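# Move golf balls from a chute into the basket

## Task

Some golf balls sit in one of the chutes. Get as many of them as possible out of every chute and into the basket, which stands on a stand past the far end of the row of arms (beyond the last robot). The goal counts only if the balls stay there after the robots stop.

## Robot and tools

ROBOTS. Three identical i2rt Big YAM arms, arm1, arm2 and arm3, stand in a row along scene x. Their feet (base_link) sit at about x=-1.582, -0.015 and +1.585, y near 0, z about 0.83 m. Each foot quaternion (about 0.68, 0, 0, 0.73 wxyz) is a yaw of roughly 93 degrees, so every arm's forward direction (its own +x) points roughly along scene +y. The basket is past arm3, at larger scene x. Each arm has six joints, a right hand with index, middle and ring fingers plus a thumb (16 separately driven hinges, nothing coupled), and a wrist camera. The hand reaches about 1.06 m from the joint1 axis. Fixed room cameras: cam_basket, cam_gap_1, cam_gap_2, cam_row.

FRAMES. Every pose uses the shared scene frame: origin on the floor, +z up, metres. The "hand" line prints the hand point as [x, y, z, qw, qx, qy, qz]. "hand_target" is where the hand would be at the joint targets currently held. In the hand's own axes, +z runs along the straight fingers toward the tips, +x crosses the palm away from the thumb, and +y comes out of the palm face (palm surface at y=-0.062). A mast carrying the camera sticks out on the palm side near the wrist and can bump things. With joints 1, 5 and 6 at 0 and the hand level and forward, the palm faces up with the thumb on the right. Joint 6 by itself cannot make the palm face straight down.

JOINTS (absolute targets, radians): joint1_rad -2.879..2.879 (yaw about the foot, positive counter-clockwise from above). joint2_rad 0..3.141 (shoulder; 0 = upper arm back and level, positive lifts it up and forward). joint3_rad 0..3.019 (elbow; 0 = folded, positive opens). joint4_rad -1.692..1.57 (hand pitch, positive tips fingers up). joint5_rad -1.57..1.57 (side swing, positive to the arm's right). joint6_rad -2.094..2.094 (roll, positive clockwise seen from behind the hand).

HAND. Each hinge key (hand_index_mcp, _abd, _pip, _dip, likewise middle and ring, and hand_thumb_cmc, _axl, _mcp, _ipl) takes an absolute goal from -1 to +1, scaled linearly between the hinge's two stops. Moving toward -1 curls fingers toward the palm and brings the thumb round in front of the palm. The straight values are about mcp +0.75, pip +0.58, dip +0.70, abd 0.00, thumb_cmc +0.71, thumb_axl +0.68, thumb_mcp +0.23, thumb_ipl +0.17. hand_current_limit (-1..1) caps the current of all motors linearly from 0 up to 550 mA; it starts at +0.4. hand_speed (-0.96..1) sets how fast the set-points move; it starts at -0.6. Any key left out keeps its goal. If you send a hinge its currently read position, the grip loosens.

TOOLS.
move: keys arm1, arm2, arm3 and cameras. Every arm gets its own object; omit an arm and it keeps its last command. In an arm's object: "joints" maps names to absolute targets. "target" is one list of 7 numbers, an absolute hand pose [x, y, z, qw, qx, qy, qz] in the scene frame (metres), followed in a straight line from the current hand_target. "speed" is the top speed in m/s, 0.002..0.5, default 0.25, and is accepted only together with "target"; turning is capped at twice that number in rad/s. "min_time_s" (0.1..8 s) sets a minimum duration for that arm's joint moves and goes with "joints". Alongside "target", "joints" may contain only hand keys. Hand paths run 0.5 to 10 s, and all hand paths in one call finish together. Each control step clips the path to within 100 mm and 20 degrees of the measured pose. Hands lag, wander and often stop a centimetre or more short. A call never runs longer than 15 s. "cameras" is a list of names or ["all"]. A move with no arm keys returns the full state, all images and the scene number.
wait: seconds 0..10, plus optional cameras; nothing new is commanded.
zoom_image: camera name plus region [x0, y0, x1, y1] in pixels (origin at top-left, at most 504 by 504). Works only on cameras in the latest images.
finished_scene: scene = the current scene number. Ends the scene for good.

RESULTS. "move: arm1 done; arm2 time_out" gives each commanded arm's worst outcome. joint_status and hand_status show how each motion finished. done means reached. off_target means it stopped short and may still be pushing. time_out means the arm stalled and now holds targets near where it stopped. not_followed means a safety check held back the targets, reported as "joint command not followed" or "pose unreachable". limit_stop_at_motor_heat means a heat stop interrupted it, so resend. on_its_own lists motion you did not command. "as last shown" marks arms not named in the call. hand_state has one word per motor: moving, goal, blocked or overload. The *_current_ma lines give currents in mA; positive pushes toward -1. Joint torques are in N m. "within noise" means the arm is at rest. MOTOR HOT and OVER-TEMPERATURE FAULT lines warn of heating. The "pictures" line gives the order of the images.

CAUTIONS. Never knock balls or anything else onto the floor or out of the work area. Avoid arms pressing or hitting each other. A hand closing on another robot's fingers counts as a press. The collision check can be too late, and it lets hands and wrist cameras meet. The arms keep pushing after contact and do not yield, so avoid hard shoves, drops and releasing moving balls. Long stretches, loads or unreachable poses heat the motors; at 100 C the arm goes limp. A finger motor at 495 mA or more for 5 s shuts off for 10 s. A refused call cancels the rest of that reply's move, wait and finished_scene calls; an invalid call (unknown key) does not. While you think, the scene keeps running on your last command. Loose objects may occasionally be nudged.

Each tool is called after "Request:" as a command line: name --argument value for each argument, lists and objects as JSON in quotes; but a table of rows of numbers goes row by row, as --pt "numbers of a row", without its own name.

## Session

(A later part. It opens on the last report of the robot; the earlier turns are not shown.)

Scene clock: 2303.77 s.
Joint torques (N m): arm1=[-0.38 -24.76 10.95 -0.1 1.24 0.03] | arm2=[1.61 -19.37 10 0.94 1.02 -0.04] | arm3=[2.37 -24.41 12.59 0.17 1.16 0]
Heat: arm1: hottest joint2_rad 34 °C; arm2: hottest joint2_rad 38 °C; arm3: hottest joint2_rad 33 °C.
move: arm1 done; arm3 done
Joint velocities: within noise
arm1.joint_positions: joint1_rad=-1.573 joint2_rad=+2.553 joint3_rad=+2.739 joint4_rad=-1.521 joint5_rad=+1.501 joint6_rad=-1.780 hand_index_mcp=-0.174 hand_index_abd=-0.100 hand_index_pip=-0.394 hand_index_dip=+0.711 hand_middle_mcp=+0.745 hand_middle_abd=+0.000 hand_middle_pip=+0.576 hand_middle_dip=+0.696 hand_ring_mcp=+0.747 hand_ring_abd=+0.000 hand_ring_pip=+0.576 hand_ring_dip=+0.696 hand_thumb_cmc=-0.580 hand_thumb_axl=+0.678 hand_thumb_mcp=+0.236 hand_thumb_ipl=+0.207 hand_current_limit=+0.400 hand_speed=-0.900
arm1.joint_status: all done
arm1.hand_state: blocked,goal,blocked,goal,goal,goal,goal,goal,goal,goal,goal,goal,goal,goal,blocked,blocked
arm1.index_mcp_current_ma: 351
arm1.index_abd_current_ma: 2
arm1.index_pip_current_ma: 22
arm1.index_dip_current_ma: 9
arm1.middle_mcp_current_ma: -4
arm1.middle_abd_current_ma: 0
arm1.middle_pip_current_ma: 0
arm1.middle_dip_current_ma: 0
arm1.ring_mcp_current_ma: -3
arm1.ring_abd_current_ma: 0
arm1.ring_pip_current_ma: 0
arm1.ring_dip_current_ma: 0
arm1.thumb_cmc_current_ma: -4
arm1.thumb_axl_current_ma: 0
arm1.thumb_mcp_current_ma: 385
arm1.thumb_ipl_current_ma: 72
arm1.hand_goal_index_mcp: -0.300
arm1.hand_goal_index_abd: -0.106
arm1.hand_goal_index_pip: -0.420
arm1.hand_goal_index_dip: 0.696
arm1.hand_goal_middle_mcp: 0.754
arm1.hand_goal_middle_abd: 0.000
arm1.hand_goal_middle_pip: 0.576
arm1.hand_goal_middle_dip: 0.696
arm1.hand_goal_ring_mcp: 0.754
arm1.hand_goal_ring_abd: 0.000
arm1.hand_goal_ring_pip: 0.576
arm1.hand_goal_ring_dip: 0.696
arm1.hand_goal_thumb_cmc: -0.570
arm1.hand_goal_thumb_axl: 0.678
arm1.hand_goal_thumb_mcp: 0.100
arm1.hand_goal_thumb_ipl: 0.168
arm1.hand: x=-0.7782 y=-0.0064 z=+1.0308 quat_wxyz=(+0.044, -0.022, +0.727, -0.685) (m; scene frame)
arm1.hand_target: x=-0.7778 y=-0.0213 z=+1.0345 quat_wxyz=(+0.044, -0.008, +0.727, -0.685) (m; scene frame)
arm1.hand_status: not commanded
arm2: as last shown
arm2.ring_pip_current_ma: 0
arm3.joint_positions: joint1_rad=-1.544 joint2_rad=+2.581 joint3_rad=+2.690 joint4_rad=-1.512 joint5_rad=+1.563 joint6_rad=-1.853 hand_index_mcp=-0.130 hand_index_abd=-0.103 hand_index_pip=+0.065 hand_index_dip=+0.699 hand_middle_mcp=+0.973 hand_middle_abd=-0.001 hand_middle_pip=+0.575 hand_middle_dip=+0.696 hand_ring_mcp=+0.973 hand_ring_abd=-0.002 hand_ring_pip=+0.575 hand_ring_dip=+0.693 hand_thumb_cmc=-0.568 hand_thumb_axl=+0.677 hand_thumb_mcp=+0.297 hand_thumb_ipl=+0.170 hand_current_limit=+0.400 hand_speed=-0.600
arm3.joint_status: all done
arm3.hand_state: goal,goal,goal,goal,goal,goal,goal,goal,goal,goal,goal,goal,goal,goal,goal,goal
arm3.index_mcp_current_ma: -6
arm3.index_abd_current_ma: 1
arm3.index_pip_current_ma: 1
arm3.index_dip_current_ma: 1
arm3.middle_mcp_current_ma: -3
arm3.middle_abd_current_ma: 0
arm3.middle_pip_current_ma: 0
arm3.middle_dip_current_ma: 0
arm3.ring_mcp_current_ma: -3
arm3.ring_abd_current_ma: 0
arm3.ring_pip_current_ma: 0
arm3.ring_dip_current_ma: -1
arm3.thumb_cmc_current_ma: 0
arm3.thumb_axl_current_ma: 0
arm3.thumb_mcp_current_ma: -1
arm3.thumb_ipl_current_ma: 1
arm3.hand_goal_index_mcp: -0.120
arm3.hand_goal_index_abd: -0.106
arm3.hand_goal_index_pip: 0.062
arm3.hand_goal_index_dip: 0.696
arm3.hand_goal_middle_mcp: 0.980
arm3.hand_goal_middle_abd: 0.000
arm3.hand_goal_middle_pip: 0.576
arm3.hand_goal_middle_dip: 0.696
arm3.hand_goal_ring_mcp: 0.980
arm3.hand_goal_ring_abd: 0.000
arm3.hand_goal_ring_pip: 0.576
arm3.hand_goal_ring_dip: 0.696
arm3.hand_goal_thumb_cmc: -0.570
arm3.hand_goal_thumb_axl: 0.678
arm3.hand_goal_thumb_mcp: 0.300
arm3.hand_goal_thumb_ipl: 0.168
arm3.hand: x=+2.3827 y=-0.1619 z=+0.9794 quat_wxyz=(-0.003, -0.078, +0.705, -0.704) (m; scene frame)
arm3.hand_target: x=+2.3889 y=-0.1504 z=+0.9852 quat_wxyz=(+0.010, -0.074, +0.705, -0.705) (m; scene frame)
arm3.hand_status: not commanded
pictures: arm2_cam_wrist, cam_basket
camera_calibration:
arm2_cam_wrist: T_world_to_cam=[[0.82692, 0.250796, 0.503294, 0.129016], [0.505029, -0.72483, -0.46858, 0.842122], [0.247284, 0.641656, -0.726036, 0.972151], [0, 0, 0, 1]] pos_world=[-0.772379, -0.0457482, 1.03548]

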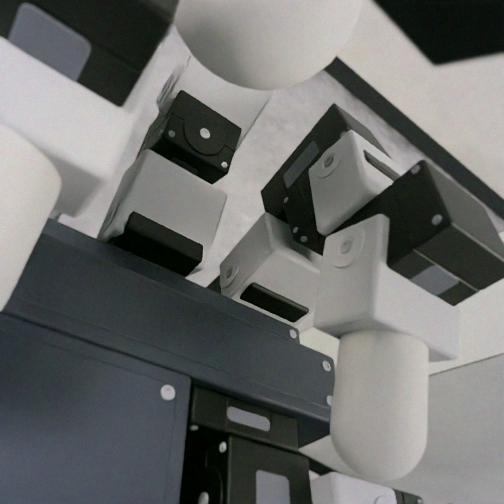

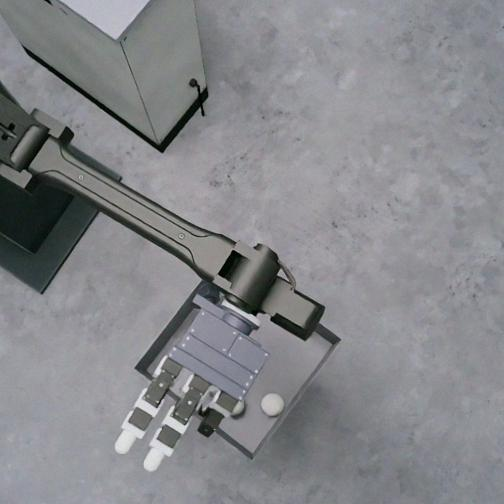

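Request:
move --arm1 '{"joints": {"joint1_rad": -1.592, "joint2_rad": 2.58}, "min_time_s": 1.5}' --arm3 '{"joints": {"joint1_rad": -1.4, "joint2_rad": 1.9, "joint3_rad": 2.25, "joint4_rad": -1.66}, "min_time_s": 5}' --cameras '["arm2_cam_wrist", "cam_basket"]'

Scene clock: 2311.13 s.
Joint torques (N m): arm1=[-0.38 -23.82 10.93 -0.09 1.23 -0.02] | arm2=[1.67 -18.78 9.99 0.98 1.05 -0.04] | arm3=[2.37 -20.13 8.25 0.38 1.13 0.01]
Heat: arm1: hottest joint2_rad 35 °C; arm2: hottest joint2_rad 38 °C; arm3: hottest joint2_rad 33 °C.
move: arm1 done; arm3 done
Joint velocities: within noise
arm1.joint_positions: joint1_rad=-1.573 joint2_rad=+2.556 joint3_rad=+2.739 joint4_rad=-1.521 joint5_rad=+1.501 joint6_rad=-1.775 hand_index_mcp=-0.174 hand_index_abd=-0.100 hand_index_pip=-0.394 hand_index_dip=+0.711 hand_middle_mcp=+0.745 hand_middle_abd=+0.000 hand_middle_pip=+0.576 hand_middle_dip=+0.696 hand_ring_mcp=+0.747 hand_ring_abd=+0.000 hand_ring_pip=+0.576 hand_ring_dip=+0.696 hand_thumb_cmc=-0.580 hand_thumb_axl=+0.678 hand_thumb_mcp=+0.236 hand_thumb_ipl=+0.207 hand_current_limit=+0.400 hand_speed=-0.900
arm1.joint_status: all done
arm1.hand_state: blocked,goal,blocked,goal,goal,goal,goal,goal,goal,goal,goal,goal,goal,goal,blocked,blocked
arm1.index_mcp_current_ma: 349
arm1.index_abd_current_ma: 2
arm1.index_pip_current_ma: 22
arm1.index_dip_current_ma: 9
arm1.middle_mcp_current_ma: -4
arm1.middle_abd_current_ma: 0
arm1.middle_pip_current_ma: 0
arm1.middle_dip_current_ma: 0
arm1.ring_mcp_current_ma: -3
arm1.ring_abd_current_ma: 0
arm1.ring_pip_current_ma: 0
arm1.ring_dip_current_ma: 0
arm1.thumb_cmc_current_ma: -4
arm1.thumb_axl_current_ma: 0
arm1.thumb_mcp_current_ma: 385
arm1.thumb_ipl_current_ma: 72
arm1.hand_goal_index_mcp: -0.300
arm1.hand_goal_index_abd: -0.106
arm1.hand_goal_index_pip: -0.420
arm1.hand_goal_index_dip: 0.696
arm1.hand_goal_middle_mcp: 0.754
arm1.hand_goal_middle_abd: 0.000
arm1.hand_goal_middle_pip: 0.576
arm1.hand_goal_middle_dip: 0.696
arm1.hand_goal_ring_mcp: 0.754
arm1.hand_goal_ring_abd: 0.000
arm1.hand_goal_ring_pip: 0.576
arm1.hand_goal_ring_dip: 0.696
arm1.hand_goal_thumb_cmc: -0.570
arm1.hand_goal_thumb_axl: 0.678
arm1.hand_goal_thumb_mcp: 0.100
arm1.hand_goal_thumb_ipl: 0.168
arm1.hand: x=-0.7776 y=-0.0064 z=+1.0286 quat_wxyz=(+0.044, -0.021, +0.727, -0.685) (m; scene frame)
arm1.hand_target: x=-0.7769 y=-0.0213 z=+1.0230 quat_wxyz=(+0.039, -0.013, +0.727, -0.685) (m; scene frame)
arm1.hand_status: not commanded
arm2: as last shown
arm2.joint_positions: joint1_rad=+1.633 joint2_rad=+2.423 joint3_rad=+1.938 joint4_rad=-0.612 joint5_rad=+1.390 joint6_rad=+1.182 hand_index_mcp=-0.340 hand_index_abd=+0.001 hand_index_pip=-0.882 hand_index_dip=+0.408 hand_middle_mcp=+0.430 hand_middle_abd=-0.002 hand_middle_pip=-0.075 hand_middle_dip=+0.694 hand_ring_mcp=-0.340 hand_ring_abd=+0.001 hand_ring_pip=-0.882 hand_ring_dip=+0.409 hand_thumb_cmc=+0.722 hand_thumb_axl=+0.677 hand_thumb_mcp=+0.226 hand_thumb_ipl=+0.168 hand_current_limit=+0.400 hand_speed=-0.600
arm2.ring_pip_current_ma: -1
arm2.hand: x=-0.7382 y=+0.0815 z=+0.9819 quat_wxyz=(-0.099, -0.035, +0.761, +0.641) (m; scene frame)
arm2.hand_target: x=-0.7462 y=+0.0845 z=+0.9930 quat_wxyz=(-0.119, -0.012, +0.759, +0.640) (m; scene frame)
arm3.joint_positions: joint1_rad=-1.414 joint2_rad=+1.916 joint3_rad=+2.252 joint4_rad=-1.652 joint5_rad=+1.563 joint6_rad=-1.853 hand_index_mcp=-0.130 hand_index_abd=-0.103 hand_index_pip=+0.065 hand_index_dip=+0.699 hand_middle_mcp=+0.973 hand_middle_abd=-0.001 hand_middle_pip=+0.575 hand_middle_dip=+0.696 hand_ring_mcp=+0.973 hand_ring_abd=-0.002 hand_ring_pip=+0.575 hand_ring_dip=+0.693 hand_thumb_cmc=-0.568 hand_thumb_axl=+0.677 hand_thumb_mcp=+0.297 hand_thumb_ipl=+0.170 hand_current_limit=+0.400 hand_speed=-0.600
arm3.joint_status: all done
arm3.hand_state: goal,goal,goal,goal,goal,goal,goal,goal,goal,goal,goal,goal,goal,goal,goal,goal
arm3.index_mcp_current_ma: -6
arm3.index_abd_current_ma: 1
arm3.index_pip_current_ma: 1
arm3.index_dip_current_ma: 1
arm3.middle_mcp_current_ma: -3
arm3.middle_abd_current_ma: 0
arm3.middle_pip_current_ma: 0
arm3.middle_dip_current_ma: 0
arm3.ring_mcp_current_ma: -3
arm3.ring_abd_current_ma: 0
arm3.ring_pip_current_ma: 0
arm3.ring_dip_current_ma: -1
arm3.thumb_cmc_current_ma: 0
arm3.thumb_axl_current_ma: 0
arm3.thumb_mcp_current_ma: -1
arm3.thumb_ipl_current_ma: 1
arm3.hand_goal_index_mcp: -0.120
arm3.hand_goal_index_abd: -0.106
arm3.hand_goal_index_pip: 0.062
arm3.hand_goal_index_dip: 0.696
arm3.hand_goal_middle_mcp: 0.980
arm3.hand_goal_middle_abd: 0.000
arm3.hand_goal_middle_pip: 0.576
arm3.hand_goal_middle_dip: 0.696
arm3.hand_goal_ring_mcp: 0.980
arm3.hand_goal_ring_abd: 0.000
arm3.hand_goal_ring_pip: 0.576
arm3.hand_goal_ring_dip: 0.696
arm3.hand_goal_thumb_cmc: -0.570
arm3.hand_goal_thumb_axl: 0.678
arm3.hand_goal_thumb_mcp: 0.300
arm3.hand_goal_thumb_ipl: 0.168
arm3.hand: x=+2.2227 y=-0.0971 z=+1.2565 quat_wxyz=(+0.073, -0.093, +0.704, -0.701) (m; scene frame)
arm3.hand_target: x=+2.2171 y=-0.0899 z=+1.2649 quat_wxyz=(+0.081, -0.095, +0.703, -0.700) (m; scene frame)
arm3.hand_status: not commanded
pictures: arm2_cam_wrist, cam_basket
camera_calibration:
arm2_cam_wrist: T_world_to_cam=[[0.826358, 0.25171, 0.50376, 0.1285], [0.505799, -0.725036, -0.467429, 0.84136], [0.247588, 0.641065, -0.726454, 0.972317], [0, 0, 0, 1]] pos_world=[-0.77248, -0.0456465, 1.03489]

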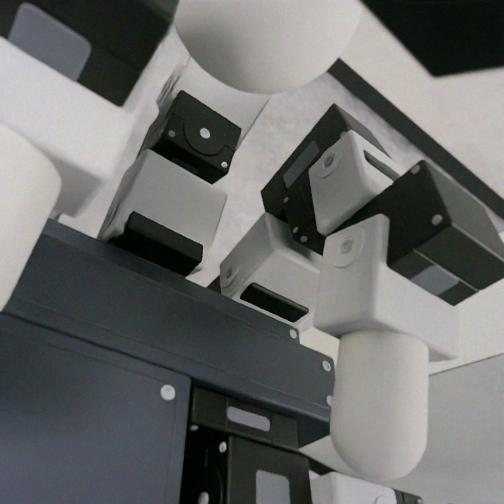

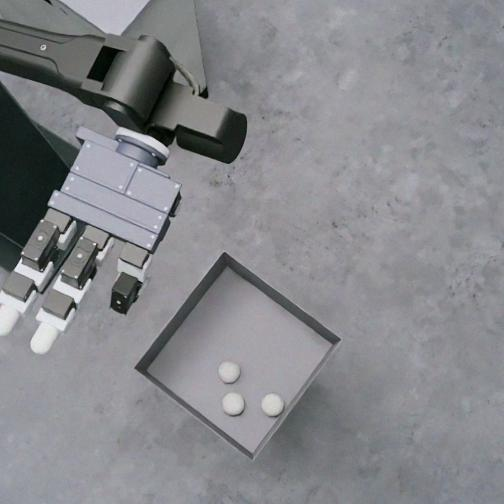

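Request:
move --arm1 '{"joints": {"hand_index_mcp": 0.03, "hand_thumb_mcp": 0.29, "hand_speed": -0.4}}' --arm3 '{"joints": {"joint1_rad": 0.0, "joint2_rad": 1.7, "joint3_rad": 2.1, "joint4_rad": -1.66}, "min_time_s": 4}' --cameras '["arm2_cam_wrist"]'

Scene clock: 2318.23 s.
Joint torques (N m): arm1=[-0.26 -24.29 10.91 -0.1 1.25 -0.02] | arm2=[1.49 -19.19 10.06 0.96 1.07 -0.07] | arm3=[2.02 -16.97 8.14 0.46 1.12 0.02]
Heat: arm1: hottest joint2_rad 35 °C; arm2: hottest joint2_rad 39 °C; arm3: hottest joint2_rad 33 °C.
move: arm1 done; arm3 done
Joint velocities: within noise
arm1.joint_positions: joint1_rad=-1.576 joint2_rad=+2.562 joint3_rad=+2.739 joint4_rad=-1.521 joint5_rad=+1.501 joint6_rad=-1.775 hand_index_mcp=+0.021 hand_index_abd=-0.103 hand_index_pip=-0.417 hand_index_dip=+0.699 hand_middle_mcp=+0.745 hand_middle_abd=+0.000 hand_middle_pip=+0.576 hand_middle_dip=+0.696 hand_ring_mcp=+0.747 hand_ring_abd=+0.000 hand_ring_pip=+0.576 hand_ring_dip=+0.696 hand_thumb_cmc=-0.574 hand_thumb_axl=+0.678 hand_thumb_mcp=+0.289 hand_thumb_ipl=+0.170 hand_current_limit=+0.400 hand_speed=-0.400
arm1.joint_status: all done
arm1.hand_state: goal,goal,goal,goal,goal,goal,goal,goal,goal,goal,goal,goal,goal,goal,goal,goal
arm1.index_mcp_current_ma: -4
arm1.index_abd_current_ma: 1
arm1.index_pip_current_ma: 1
arm1.index_dip_current_ma: 1
arm1.middle_mcp_current_ma: -4
arm1.middle_abd_current_ma: 0
arm1.middle_pip_current_ma: 0
arm1.middle_dip_current_ma: 0
arm1.ring_mcp_current_ma: -3
arm1.ring_abd_current_ma: 0
arm1.ring_pip_current_ma: 0
arm1.ring_dip_current_ma: 0
arm1.thumb_cmc_current_ma: -1
arm1.thumb_axl_current_ma: 0
arm1.thumb_mcp_current_ma: 0
arm1.thumb_ipl_current_ma: 1
arm1.hand_goal_index_mcp: 0.030
arm1.hand_goal_index_abd: -0.106
arm1.hand_goal_index_pip: -0.420
arm1.hand_goal_index_dip: 0.696
arm1.hand_goal_middle_mcp: 0.754
arm1.hand_goal_middle_abd: 0.000
arm1.hand_goal_middle_pip: 0.576
arm1.hand_goal_middle_dip: 0.696
arm1.hand_goal_ring_mcp: 0.754
arm1.hand_goal_ring_abd: 0.000
arm1.hand_goal_ring_pip: 0.576
arm1.hand_goal_ring_dip: 0.696
arm1.hand_goal_thumb_cmc: -0.570
arm1.hand_goal_thumb_axl: 0.678
arm1.hand_goal_thumb_mcp: 0.290
arm1.hand_goal_thumb_ipl: 0.168
arm1.hand: x=-0.7776 y=-0.0086 z=+1.0245 quat_wxyz=(+0.042, -0.021, +0.727, -0.685) (m; scene frame)
arm1.hand_target: x=-0.7768 y=-0.0213 z=+1.0228 quat_wxyz=(+0.039, -0.013, +0.727, -0.686) (m; scene frame)
arm1.hand_status: not commanded
arm2: as last shown
arm2.joint_positions: joint1_rad=+1.633 joint2_rad=+2.424 joint3_rad=+1.938 joint4_rad=-0.611 joint5_rad=+1.390 joint6_rad=+1.183 hand_index_mcp=-0.341 hand_index_abd=+0.001 hand_index_pip=-0.882 hand_index_dip=+0.408 hand_middle_mcp=+0.431 hand_middle_abd=-0.002 hand_middle_pip=-0.076 hand_middle_dip=+0.694 hand_ring_mcp=-0.340 hand_ring_abd=+0.001 hand_ring_pip=-0.882 hand_ring_dip=+0.409 hand_thumb_cmc=+0.722 hand_thumb_axl=+0.677 hand_thumb_mcp=+0.226 hand_thumb_ipl=+0.168 hand_current_limit=+0.400 hand_speed=-0.600
arm2.index_mcp_current_ma: 7
arm2.index_pip_current_ma: -1
arm2.index_dip_current_ma: 9
arm2.middle_mcp_current_ma: 92
arm2.middle_abd_current_ma: -7
arm2.middle_pip_current_ma: 18
arm2.ring_mcp_current_ma: 9
arm2.ring_pip_current_ma: -2
arm2.thumb_cmc_current_ma: 38
arm2.hand: x=-0.7381 y=+0.0815 z=+0.9816 quat_wxyz=(-0.099, -0.034, +0.761, +0.641) (m; scene frame)
arm2.hand_target: x=-0.7462 y=+0.0844 z=+0.9931 quat_wxyz=(-0.119, -0.012, +0.759, +0.640) (m; scene frame)
arm3.joint_positions: joint1_rad=-0.003 joint2_rad=+1.719 joint3_rad=+2.103 joint4_rad=-1.652 joint5_rad=+1.563 joint6_rad=-1.853 hand_index_mcp=-0.129 hand_index_abd=-0.103 hand_index_pip=+0.065 hand_index_dip=+0.699 hand_middle_mcp=+0.973 hand_middle_abd=-0.001 hand_middle_pip=+0.575 hand_middle_dip=+0.696 hand_ring_mcp=+0.973 hand_ring_abd=-0.002 hand_ring_pip=+0.575 hand_ring_dip=+0.693 hand_thumb_cmc=-0.568 hand_thumb_axl=+0.677 hand_thumb_mcp=+0.298 hand_thumb_ipl=+0.170 hand_current_limit=+0.400 hand_speed=-0.600
arm3.joint_status: all done
arm3.hand_state: goal,goal,goal,goal,goal,goal,goal,goal,goal,goal,goal,goal,goal,goal,goal,goal
arm3.index_mcp_current_ma: -5
arm3.index_abd_current_ma: 1
arm3.index_pip_current_ma: 1
arm3.index_dip_current_ma: 1
arm3.middle_mcp_current_ma: -3
arm3.middle_abd_current_ma: 0
arm3.middle_pip_current_ma: 0
arm3.middle_dip_current_ma: 0
arm3.ring_mcp_current_ma: -3
arm3.ring_abd_current_ma: 0
arm3.ring_pip_current_ma: 0
arm3.ring_dip_current_ma: -1
arm3.thumb_cmc_current_ma: 0
arm3.thumb_axl_current_ma: 0
arm3.thumb_mcp_current_ma: -1
arm3.thumb_ipl_current_ma: 1
arm3.hand_goal_index_mcp: -0.120
arm3.hand_goal_index_abd: -0.106
arm3.hand_goal_index_pip: 0.062
arm3.hand_goal_index_dip: 0.696
arm3.hand_goal_middle_mcp: 0.980
arm3.hand_goal_middle_abd: 0.000
arm3.hand_goal_middle_pip: 0.576
arm3.hand_goal_middle_dip: 0.696
arm3.hand_goal_ring_mcp: 0.980
arm3.hand_goal_ring_abd: 0.000
arm3.hand_goal_ring_pip: 0.576
arm3.hand_goal_ring_dip: 0.696
arm3.hand_goal_thumb_cmc: -0.570
arm3.hand_goal_thumb_axl: 0.678
arm3.hand_goal_thumb_mcp: 0.300
arm3.hand_goal_thumb_ipl: 0.168
arm3.hand: x=+1.7178 y=+0.4868 z=+1.3070 quat_wxyz=(+0.522, -0.516, +0.488, -0.473) (m; scene frame)
arm3.hand_target: x=+1.7172 y=+0.4791 z=+1.3158 quat_wxyz=(+0.525, -0.513, +0.490, -0.470) (m; scene frame)
arm3.hand_status: not commanded
pictures: arm2_cam_wrist
camera_calibration:
arm2_cam_wrist: T_world_to_cam=[[0.826984, 0.251636, 0.502769, 0.129996], [0.505116, -0.72523, -0.467866, 0.841204], [0.246892, 0.640874, -0.726859, 0.971955], [0, 0, 0, 1]] pos_world=[-0.772378, -0.0455461, 1.03469]

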